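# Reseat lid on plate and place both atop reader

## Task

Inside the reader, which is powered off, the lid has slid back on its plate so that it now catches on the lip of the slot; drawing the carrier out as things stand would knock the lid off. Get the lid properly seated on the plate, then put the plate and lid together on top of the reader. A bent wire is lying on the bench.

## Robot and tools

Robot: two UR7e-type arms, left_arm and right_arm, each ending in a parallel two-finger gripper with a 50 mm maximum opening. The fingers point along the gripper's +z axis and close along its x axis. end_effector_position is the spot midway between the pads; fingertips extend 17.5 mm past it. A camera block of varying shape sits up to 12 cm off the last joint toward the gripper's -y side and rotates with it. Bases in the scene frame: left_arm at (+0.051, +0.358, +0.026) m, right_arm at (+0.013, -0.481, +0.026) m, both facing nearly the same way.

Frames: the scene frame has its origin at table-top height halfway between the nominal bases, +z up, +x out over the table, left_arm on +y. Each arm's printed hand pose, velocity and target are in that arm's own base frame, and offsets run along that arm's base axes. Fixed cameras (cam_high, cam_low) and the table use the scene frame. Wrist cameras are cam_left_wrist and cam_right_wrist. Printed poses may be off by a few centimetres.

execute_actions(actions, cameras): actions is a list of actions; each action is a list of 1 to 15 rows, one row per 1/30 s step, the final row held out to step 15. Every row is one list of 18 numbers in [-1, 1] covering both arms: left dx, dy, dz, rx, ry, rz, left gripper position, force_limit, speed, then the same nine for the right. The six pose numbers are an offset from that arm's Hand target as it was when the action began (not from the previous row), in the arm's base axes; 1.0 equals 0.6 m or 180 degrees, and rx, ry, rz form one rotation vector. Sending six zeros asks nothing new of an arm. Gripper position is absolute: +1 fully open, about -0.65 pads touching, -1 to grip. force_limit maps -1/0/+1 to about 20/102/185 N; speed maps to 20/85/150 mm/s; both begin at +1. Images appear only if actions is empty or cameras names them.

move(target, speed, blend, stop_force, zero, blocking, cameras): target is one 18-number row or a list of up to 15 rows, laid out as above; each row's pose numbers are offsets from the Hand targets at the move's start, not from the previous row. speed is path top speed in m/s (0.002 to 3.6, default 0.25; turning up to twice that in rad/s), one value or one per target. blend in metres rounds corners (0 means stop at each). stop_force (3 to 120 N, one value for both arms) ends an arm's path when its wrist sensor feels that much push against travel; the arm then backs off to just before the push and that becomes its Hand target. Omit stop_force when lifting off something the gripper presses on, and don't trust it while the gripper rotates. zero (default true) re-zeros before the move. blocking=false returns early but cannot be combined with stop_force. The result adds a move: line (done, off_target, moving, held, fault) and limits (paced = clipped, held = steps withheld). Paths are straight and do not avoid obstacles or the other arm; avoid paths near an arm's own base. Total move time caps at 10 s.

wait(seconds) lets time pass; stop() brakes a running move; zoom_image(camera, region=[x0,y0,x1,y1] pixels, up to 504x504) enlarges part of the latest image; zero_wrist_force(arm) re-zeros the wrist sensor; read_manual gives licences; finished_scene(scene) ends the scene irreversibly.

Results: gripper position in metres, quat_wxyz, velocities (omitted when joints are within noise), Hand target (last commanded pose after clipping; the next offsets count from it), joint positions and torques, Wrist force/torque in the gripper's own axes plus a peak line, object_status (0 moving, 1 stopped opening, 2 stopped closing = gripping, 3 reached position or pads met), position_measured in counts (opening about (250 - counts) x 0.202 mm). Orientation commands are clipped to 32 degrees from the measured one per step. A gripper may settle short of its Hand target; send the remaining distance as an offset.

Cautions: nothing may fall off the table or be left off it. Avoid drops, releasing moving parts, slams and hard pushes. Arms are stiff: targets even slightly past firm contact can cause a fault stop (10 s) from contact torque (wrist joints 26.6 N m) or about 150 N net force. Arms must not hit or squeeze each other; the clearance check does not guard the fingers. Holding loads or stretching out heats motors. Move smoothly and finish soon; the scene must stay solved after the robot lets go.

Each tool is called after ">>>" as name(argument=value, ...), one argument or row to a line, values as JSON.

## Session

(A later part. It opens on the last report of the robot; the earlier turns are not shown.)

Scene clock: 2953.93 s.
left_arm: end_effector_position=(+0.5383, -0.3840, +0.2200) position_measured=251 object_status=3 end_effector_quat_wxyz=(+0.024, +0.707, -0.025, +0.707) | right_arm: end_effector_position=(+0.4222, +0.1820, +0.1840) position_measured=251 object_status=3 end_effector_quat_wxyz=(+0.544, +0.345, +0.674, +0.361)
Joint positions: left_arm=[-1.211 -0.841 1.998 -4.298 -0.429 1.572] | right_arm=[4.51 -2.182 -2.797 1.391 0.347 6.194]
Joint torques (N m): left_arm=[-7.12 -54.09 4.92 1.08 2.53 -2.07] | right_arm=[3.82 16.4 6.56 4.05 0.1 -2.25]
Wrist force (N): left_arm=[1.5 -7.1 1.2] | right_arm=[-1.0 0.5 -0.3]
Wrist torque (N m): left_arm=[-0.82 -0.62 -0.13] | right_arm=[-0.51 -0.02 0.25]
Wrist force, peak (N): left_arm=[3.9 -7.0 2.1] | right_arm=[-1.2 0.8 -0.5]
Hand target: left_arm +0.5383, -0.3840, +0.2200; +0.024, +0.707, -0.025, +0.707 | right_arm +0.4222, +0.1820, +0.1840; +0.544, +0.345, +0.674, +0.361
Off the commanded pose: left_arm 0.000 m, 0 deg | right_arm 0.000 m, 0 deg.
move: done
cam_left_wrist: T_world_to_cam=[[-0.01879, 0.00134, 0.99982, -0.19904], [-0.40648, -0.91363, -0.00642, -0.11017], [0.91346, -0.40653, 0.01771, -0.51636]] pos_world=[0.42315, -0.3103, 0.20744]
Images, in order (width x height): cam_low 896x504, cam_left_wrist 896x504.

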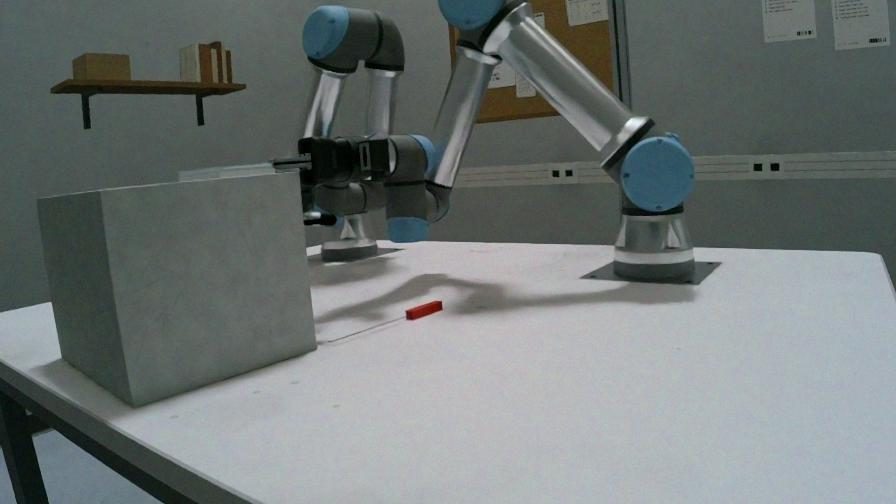

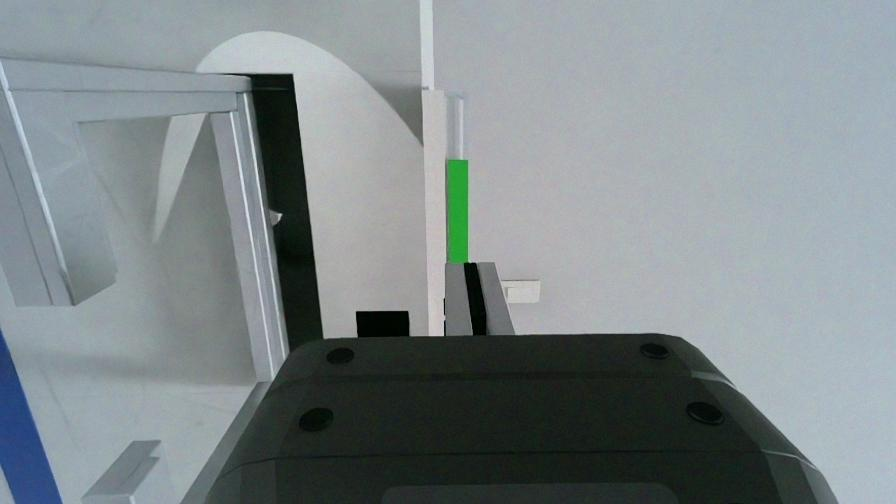

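>>> move(
  target=[
    [0,0,-0.0117,0,0,0,-1,-0.7,-0.5,0,0,0,0,0,0,-1,-0.6,-0.5],
    [0.113,-0.0078,-0.0117,0,0,0,-1,-0.7,-0.5,0,0,0,0,0,0,-1,-0.6,-0.5],
  ],
  speed=0.03,
  stop_force=6,
  cameras=["cam_left_wrist","cam_high"],
)

>>> zoom_image(
  camera="cam_left_wrist",
  region=[340, 60, 600, 340],
)

Scene clock: 2979.83 s.
left_arm: end_effector_position=(+0.5935, -0.3871, +0.2129) position_measured=251 object_status=3 end_effector_quat_wxyz=(+0.024, +0.706, -0.024, +0.707) | right_arm: end_effector_position=(+0.4222, +0.1820, +0.1840) position_measured=251 object_status=3 end_effector_quat_wxyz=(+0.544, +0.345, +0.674, +0.361)
Joint positions: left_arm=[-1.105 -0.782 1.878 -4.239 -0.534 1.572] | right_arm=[4.51 -2.182 -2.797 1.391 0.347 6.194]
Joint torques (N m): left_arm=[1.73 -49.19 -12.08 -0.9 -0.24 0.09] | right_arm=[3.34 16.51 6.79 4.1 0.02 -2.28]
Wrist force (N): left_arm=[1.3 -6.9 1.1] | right_arm=[-1.1 0.5 -0.2]
Wrist torque (N m): left_arm=[-0.78 -0.59 -0.14] | right_arm=[-0.51 0.00 0.25]
Wrist force, peak (N): left_arm=[-2.6 -32.5 -137.3] | right_arm=[-1.3 0.6 -0.3]
Hand target: left_arm +0.5935, -0.3871, +0.2129; +0.024, +0.706, -0.024, +0.707 (not the last commanded pose) | right_arm +0.4222, +0.1820, +0.1840; +0.544, +0.345, +0.674, +0.361
Tool commands: left_gripper/position=-1.0 left_gripper/force_limit=-0.701961 left_gripper/speed=-0.498039 right_gripper/position=-1.0 right_gripper/force_limit=-0.6 right_gripper/speed=-0.5
Off the commanded pose: left_arm 0.013 m, 0 deg | right_arm 0.000 m, 0 deg.
FORCE FAULT: contact force on the left arm reached its limit, and that arm stopped. The contact can be on any part of that arm, not only on its tool. That arm's remaining commands of this call were not run. That arm is still stopped at the end of this call. That arm stays stopped for about 10 more seconds. Until then a move that you send moves the other arm only, and its call returns only when the move has ended. Once the stop has ended, the next robot result says so. If the stop ends while you think or write, that arm runs what you send next, counted from a new Hand target: where the arm stands when the stop ends. While its stop runs, that arm takes no new command, but its gripper still runs the gripper command that each later call begins with. Until it ends, the stop uses up actions while you think or wait. An arm that is not stopped still takes commands.
move: fault (left_arm); path passed 1 of 2 targets
cam_left_wrist: T_world_to_cam=[[-0.01939, 0.00244, 0.99981, -0.19006], [-0.40506, -0.91427, -0.00562, -0.09179], [0.91409, -0.40509, 0.01872, -0.56791]] pos_world=[0.47825, -0.31351, 0.20014]
Images, in order (width x height): cam_high 896x504, cam_left_wrist 896x504.

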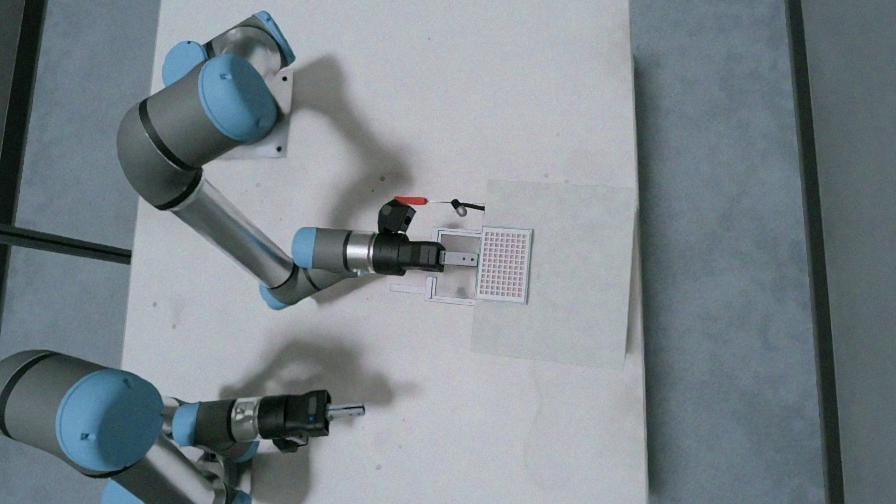

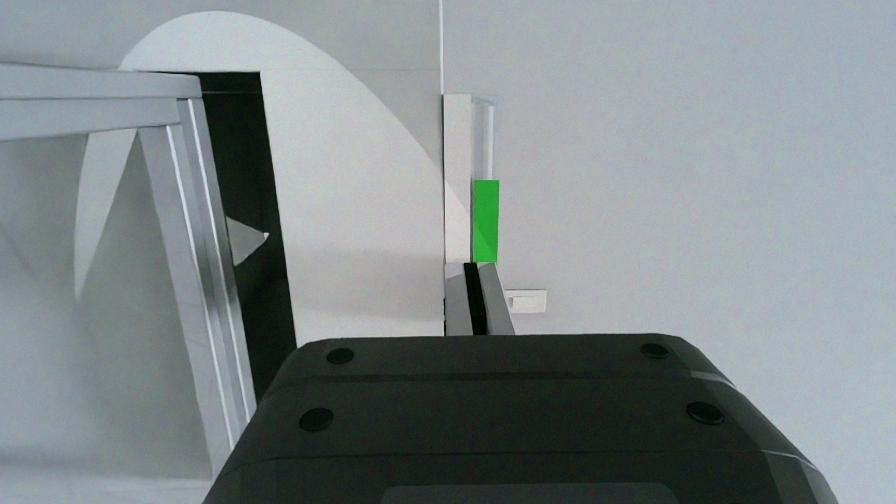

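Scaled by 1.800 from the camera's image (finer frame: 1280x720).

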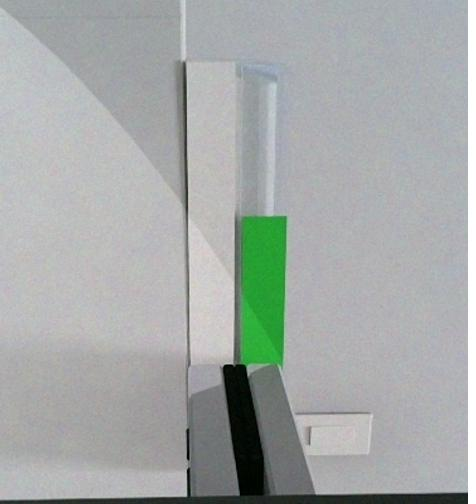

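>>> wait(
  seconds=8,
)

>>> move(
  target=[
    [-0.0133,0.001,0,0,0,0,-1,-0.7,-0.5,0,0,0,0,0,0,-1,-0.6,-0.5],
    [-0.0133,0.001,0.01,0,0,0,-1,-0.7,-0.5,0,0,0,0,0,0,-1,-0.6,-0.5],
  ],
  speed=0.05,
)

>>> move(
  target=[
    [0.038,-0.0026,0,0,0,0,-1,-0.7,-0.5,0,0,0,0,0,0,-1,-0.6,-0.5],
  ],
  speed=0.015,
  stop_force=5,
  cameras=["cam_left_wrist"],
)

Scene clock: 2998.77 s.
left_arm: end_effector_position=(+0.5935, -0.3871, +0.2129) position_measured=251 object_status=3 end_effector_quat_wxyz=(+0.024, +0.706, -0.024, +0.707) | right_arm: end_effector_position=(+0.4222, +0.1820, +0.1840) position_measured=251 object_status=3 end_effector_quat_wxyz=(+0.544, +0.345, +0.674, +0.361)
Joint positions: left_arm=[-1.105 -0.782 1.878 -4.239 -0.534 1.572] | right_arm=[4.51 -2.182 -2.797 1.391 0.347 6.194]
Joint torques (N m): left_arm=[0.21 -49.84 -10.02 -1.08 -0.06 0.1] | right_arm=[2.72 16.82 6.69 3.87 -0.29 -1.97]
Wrist force (N): left_arm=[0.9 -5.3 1.3] | right_arm=[-1.1 0.4 0.0]
Wrist torque (N m): left_arm=[-0.53 -0.53 -0.13] | right_arm=[-0.52 0.01 0.25]
Wrist force, peak (N): left_arm=[0.9 -5.8 1.6] | right_arm=[-1.4 0.6 -0.3]
Hand target: left_arm +0.5935, -0.3871, +0.2129; +0.024, +0.706, -0.024, +0.707 (not the last commanded pose) | right_arm +0.4222, +0.1820, +0.1840; +0.544, +0.345, +0.674, +0.361
Tool commands: left_gripper/position=-1.0 left_gripper/force_limit=-0.701961 left_gripper/speed=-0.498039 right_gripper/position=-1.0 right_gripper/force_limit=-0.6 right_gripper/speed=-0.5
Off the commanded pose: left_arm 0.013 m, 0 deg | right_arm 0.000 m, 0 deg.
FORCE FAULT, CONTINUED: the left arm's stop, for the force fault that an earlier result reported, is over. The rest of the stop counts as 20 of the actions that you can send in this scene. During its stop the left arm's controller moved it back a little. That arm's target is now where it stood when the stop ended, not its last command. That arm accepts commands again.
wait: 8.00 s; at rest from the start

Scene clock: 2999.73 s.
left_arm: end_effector_position=(+0.5855, -0.3865, +0.2188) position_measured=251 object_status=3 end_effector_quat_wxyz=(+0.024, +0.706, -0.024, +0.707) | right_arm: end_effector_position=(+0.4222, +0.1820, +0.1840) position_measured=251 object_status=3 end_effector_quat_wxyz=(+0.544, +0.345, +0.674, +0.361)
Joint positions: left_arm=[-1.119 -0.802 1.898 -4.239 -0.519 1.572] | right_arm=[4.51 -2.182 -2.797 1.391 0.347 6.194]
Joint torques (N m): left_arm=[-6.93 -57.1 3.59 0.85 2.63 1.25] | right_arm=[2.39 17.13 6.9 4.06 -0.18 -1.97]
Wrist force (N): left_arm=[0.6 -5.7 1.3] | right_arm=[-1.0 0.3 -0.3]
Wrist torque (N m): left_arm=[-0.59 -0.50 -0.15] | right_arm=[-0.53 0.00 0.25]
Wrist force, peak (N): left_arm=[0.9 -5.7 1.8] | right_arm=[-1.2 0.6 -0.2]
Hand target: left_arm +0.5855, -0.3865, +0.2189; +0.024, +0.706, -0.024, +0.707 | right_arm +0.4222, +0.1820, +0.1840; +0.544, +0.345, +0.674, +0.361
Off the commanded pose: left_arm 0.000 m, 0 deg | right_arm 0.000 m, 0 deg.
move: done

Scene clock: 3002.13 s.
left_arm: end_effector_position=(+0.6083, -0.3880, +0.2189) position_measured=251 object_status=3 end_effector_quat_wxyz=(+0.024, +0.706, -0.024, +0.707) | right_arm: end_effector_position=(+0.4222, +0.1820, +0.1840) position_measured=251 object_status=3 end_effector_quat_wxyz=(+0.544, +0.345, +0.674, +0.361)
Joint positions: left_arm=[-1.079 -0.782 1.846 -4.207 -0.56 1.572] | right_arm=[4.51 -2.182 -2.797 1.391 0.347 6.194]
Joint torques (N m): left_arm=[7.44 -40 -24.08 0.81 -2.5 -2.04] | right_arm=[2.71 16.62 6.48 3.88 -0.17 -1.96]
Wrist force (N): left_arm=[1.0 -5.5 1.4] | right_arm=[-1.2 0.6 -0.2]
Wrist torque (N m): left_arm=[-0.56 -0.52 -0.13] | right_arm=[-0.50 0.02 0.25]
Wrist force, peak (N): left_arm=[0.6 -6.1 1.3] | right_arm=[-1.3 0.7 -0.2]
Hand target: left_arm +0.6083, -0.3880, +0.2189; +0.024, +0.706, -0.024, +0.707 | right_arm +0.4222, +0.1820, +0.1840; +0.544, +0.345, +0.674, +0.361
Off the commanded pose: left_arm 0.000 m, 0 deg | right_arm 0.000 m, 0 deg.
move: done
cam_left_wrist: T_world_to_cam=[[-0.01939, 0.00244, 0.99981, -0.19577], [-0.40506, -0.91427, -0.00562, -0.08667], [0.91409, -0.40509, 0.01872, -0.58196]] pos_world=[0.49305, -0.31451, 0.20614]

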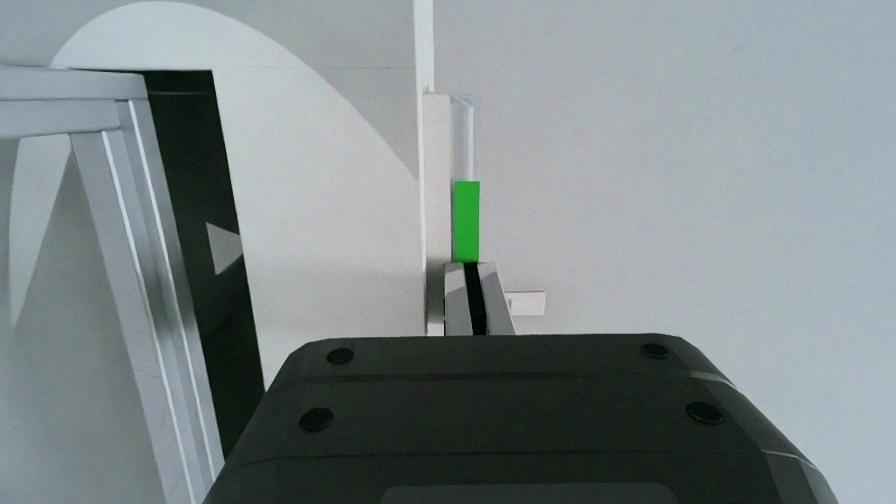

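Now back off and check, then finish.

>>> move(
  target=[
    [-0.1,0.007,0.01,0,0,0,-1,-0.7,-0.5,0,0,0,0,0,0,-1,-0.6,-0.5],
    [-0.16,0.011,0.13,0,0,0,-1,-0.7,-0.5,0,0,0,0,0,0,-1,-0.6,-0.5],
  ],
  speed=0.15,
  cameras=["cam_left_wrist","cam_low"],
)

>>> zoom_image(
  camera="cam_left_wrist",
  region=[200, 60, 500, 336],
)

>>> zoom_image(
  camera="cam_low",
  region=[120, 120, 340, 240],
)

Scene clock: 3013.37 s.
left_arm: end_effector_position=(+0.5124, -0.3814, +0.2968) position_measured=251 object_status=3 end_effector_quat_wxyz=(+0.024, +0.706, -0.024, +0.707) | right_arm: end_effector_position=(+0.4222, +0.1820, +0.1840) position_measured=251 object_status=3 end_effector_quat_wxyz=(+0.544, +0.345, +0.674, +0.361)
Joint positions: left_arm=[-1.267 -1.041 2.051 -4.154 -0.372 1.572] | right_arm=[4.51 -2.182 -2.797 1.391 0.347 6.194]
Joint torques (N m): left_arm=[-7.06 -48.65 2.05 1.05 2.66 -2.61] | right_arm=[2.52 16.97 6.61 3.86 -0.29 -1.93]
Wrist force (N): left_arm=[0.6 -5.7 1.5] | right_arm=[-1.1 0.5 -0.1]
Wrist torque (N m): left_arm=[-0.59 -0.48 -0.07] | right_arm=[-0.50 0.02 0.25]
Wrist force, peak (N): left_arm=[0.8 -5.7 3.1] | right_arm=[-1.3 0.6 -0.3]
Hand target: left_arm +0.5123, -0.3814, +0.2969; +0.024, +0.706, -0.024, +0.707 | right_arm +0.4222, +0.1820, +0.1840; +0.544, +0.345, +0.674, +0.361
Off the commanded pose: left_arm 0.000 m, 0 deg | right_arm 0.000 m, 0 deg.
move: done
cam_left_wrist: T_world_to_cam=[[-0.01939, 0.00244, 0.99981, -0.27563], [-0.40506, -0.91427, -0.00562, -0.11909], [0.91409, -0.40509, 0.01872, -0.49299]] pos_world=[0.39705, -0.30791, 0.28414]
Images, in order (width x height): cam_low 896x504, cam_left_wrist 896x504.

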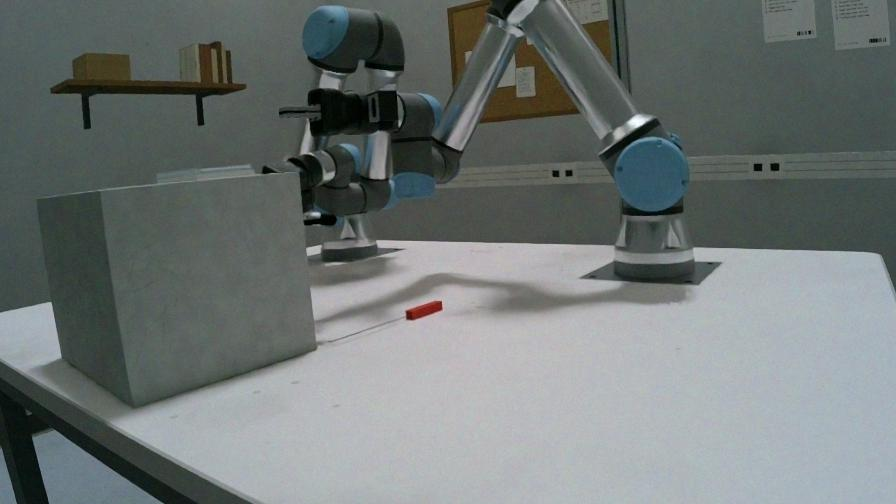

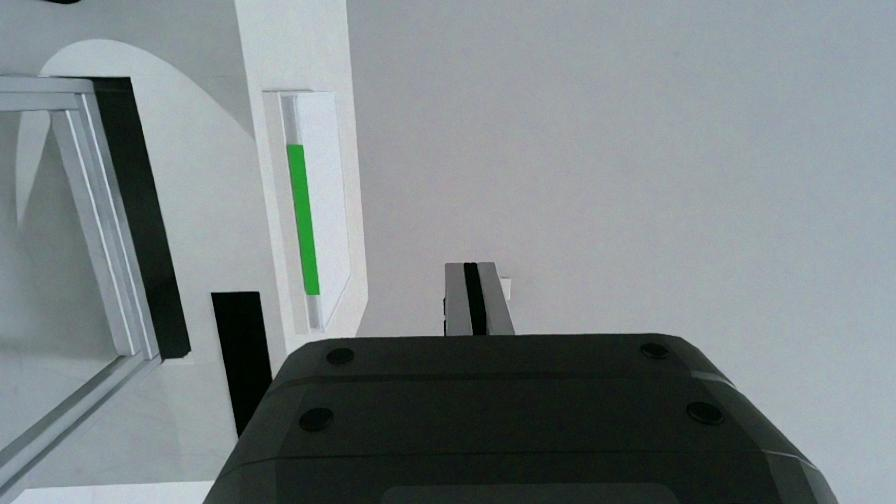

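Scaled by 1.680 from the camera's image (finer frame: 1280x720).

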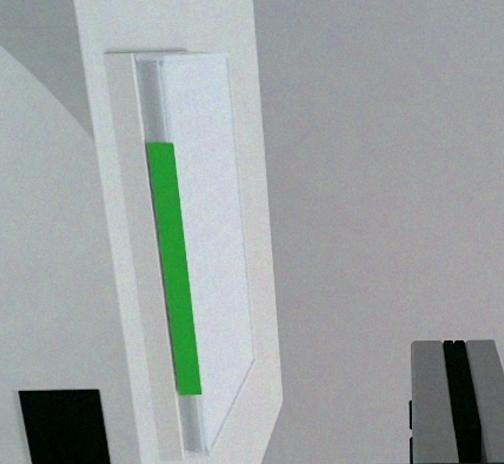

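Scaled by 2.291 from the camera's image (finer frame: 1280x720).

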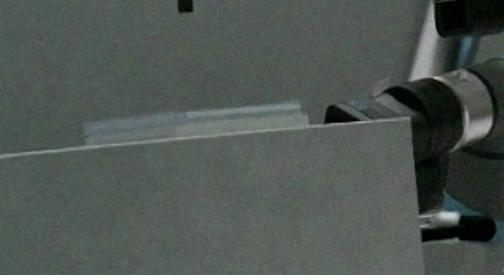

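>>> zoom_image(
  camera="cam_low",
  region=[150, 150, 270, 200],
)

>>> move(
  target=[0.03,0,0.06,0,0.11,0,-1,-0.7,-0.5,0,0,0,0,0,0,-1,-0.6,-0.5],
  speed=0.3,
  cameras=["cam_left_wrist","cam_high"],
)

>>> zoom_image(
  camera="cam_high",
  region=[440, 200, 580, 330],
)

Scaled by 4.200 from the camera's image (finer frame: 1280x720).

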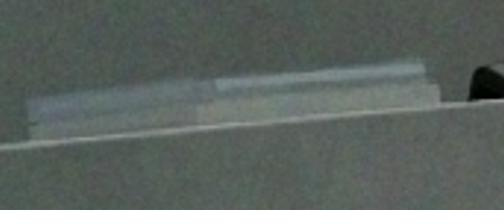

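Scene clock: 3031.43 s.
left_arm: end_effector_position=(+0.5303, -0.3814, +0.3329) position_measured=251 object_status=3 end_effector_quat_wxyz=(+0.028, +0.817, -0.019, +0.575) | right_arm: end_effector_position=(+0.4222, +0.1820, +0.1840) position_measured=251 object_status=3 end_effector_quat_wxyz=(+0.544, +0.345, +0.674, +0.361)
Joint positions: left_arm=[-1.195 -1.408 2.061 -3.104 -0.558 0.935] | right_arm=[4.51 -2.182 -2.797 1.391 0.347 6.194]
Joint torques (N m): left_arm=[7.13 -40.01 -32.33 -1.04 -1.12 -2.48] | right_arm=[1.73 16.8 6.62 3.8 -0.28 -1.99]
Wrist force (N): left_arm=[0.9 -4.9 2.3] | right_arm=[-1.1 0.5 -0.1]
Wrist torque (N m): left_arm=[-0.50 -0.49 -0.07] | right_arm=[-0.52 0.01 0.26]
Wrist force, peak (N): left_arm=[1.6 -5.6 1.9] | right_arm=[-1.3 0.7 -0.4]
Hand target: left_arm +0.5303, -0.3814, +0.3329; +0.028, +0.818, -0.019, +0.575 | right_arm +0.4222, +0.1820, +0.1840; +0.544, +0.345, +0.674, +0.361
Off the commanded pose: left_arm 0.000 m, 0 deg | right_arm 0.000 m, 0 deg.
move: done
cam_left_wrist: T_world_to_cam=[[0.32039, 0.00242, 0.94728, -0.47399], [-0.38306, -0.91426, 0.13189, -0.16903], [0.86638, -0.40513, -0.29199, -0.38142]] pos_world=[0.41757, -0.30791, 0.35993]
Images, in order (width x height): cam_high 896x504, cam_left_wrist 896x504.

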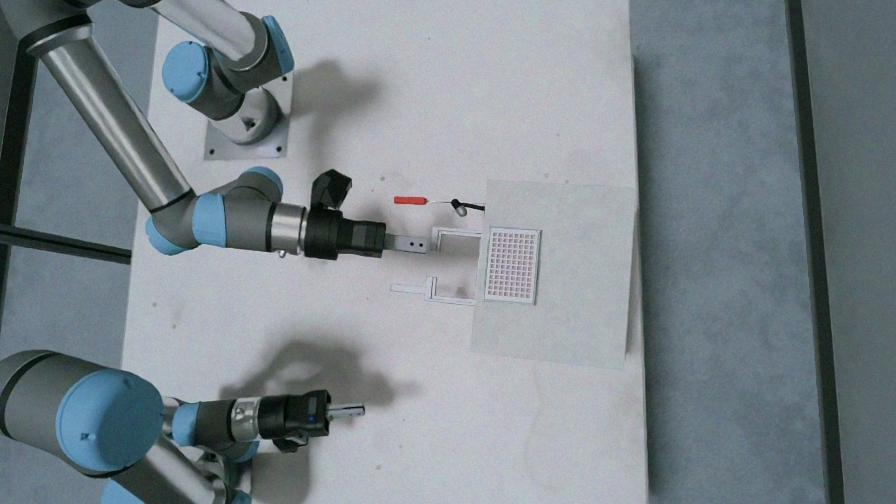

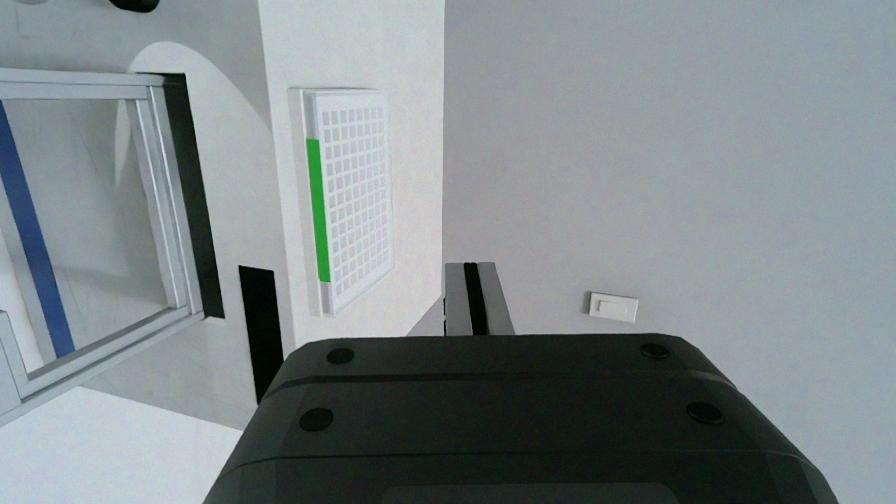

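Scaled by 3.600 from the camera's image (finer frame: 1280x720).

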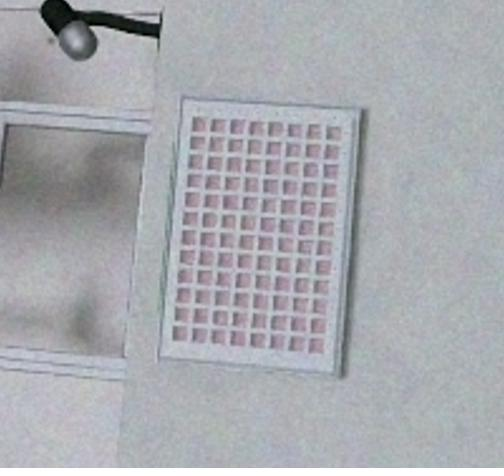

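>>> move(
  target=[0,0,0,0,0,0,-1,-0.7,-0.5,0.14,0.1133,0.14,0,0,0,-1,-0.6,-0.5],
  speed=0.25,
  cameras=["cam_right_wrist"],
)

Scene clock: 3046.57 s.
left_arm: end_effector_position=(+0.5303, -0.3814, +0.3329) position_measured=251 object_status=3 end_effector_quat_wxyz=(+0.028, +0.818, -0.019, +0.575) | right_arm: end_effector_position=(+0.5061, +0.2500, +0.2680) position_measured=251 object_status=3 end_effector_quat_wxyz=(+0.544, +0.345, +0.674, +0.361)
Joint positions: left_arm=[-1.195 -1.408 2.061 -3.104 -0.558 0.935] | right_arm=[4.272 -1.864 -2.436 0.883 0.57 6.004]
Joint torques (N m): left_arm=[5.04 -40.45 -32.45 -0.94 -0.9 -2.45] | right_arm=[-8.9 35.27 22.59 -0.29 1.09 2.64]
Wrist force (N): left_arm=[0.8 -5.1 2.3] | right_arm=[-0.9 0.5 -0.4]
Wrist torque (N m): left_arm=[-0.53 -0.48 -0.08] | right_arm=[-0.51 -0.01 0.11]
Wrist force, peak (N): left_arm=[0.9 -5.3 2.4] | right_arm=[-1.1 2.7 0.7]
Hand target: left_arm +0.5303, -0.3814, +0.3329; +0.028, +0.818, -0.019, +0.575 | right_arm +0.5062, +0.2500, +0.2680; +0.544, +0.345, +0.674, +0.361
Off the commanded pose: left_arm 0.000 m, 0 deg | right_arm 0.000 m, 0 deg.
move: done
cam_right_wrist: T_world_to_cam=[[-0.17056, 0.85913, -0.48249, 0.01163], [-0.24954, 0.43604, 0.86464, -0.19167], [0.95322, 0.26788, 0.14002, -0.45366]] pos_world=[0.38659, 0.19511, 0.23486]

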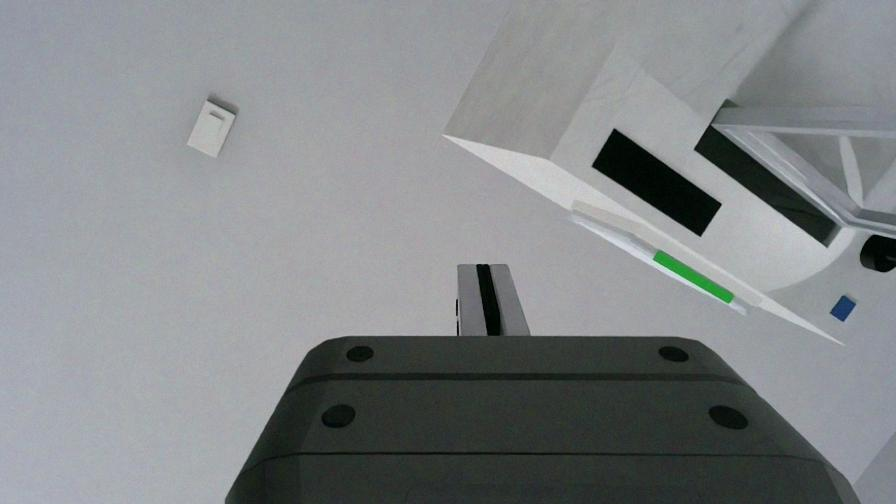

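>>> zoom_image(
  camera="cam_right_wrist",
  region=[550, 185, 770, 325],
)

Scaled by 2.291 from the camera's image (finer frame: 1280x720).

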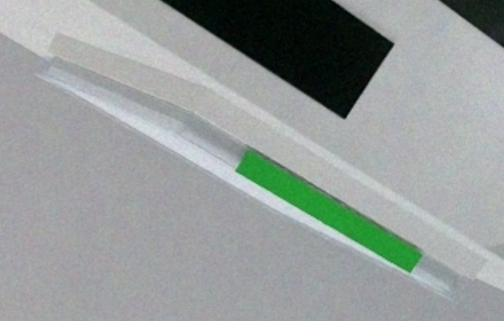

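>>> finished_scene(
  scene=1,
)

The scene is finished: the task was done.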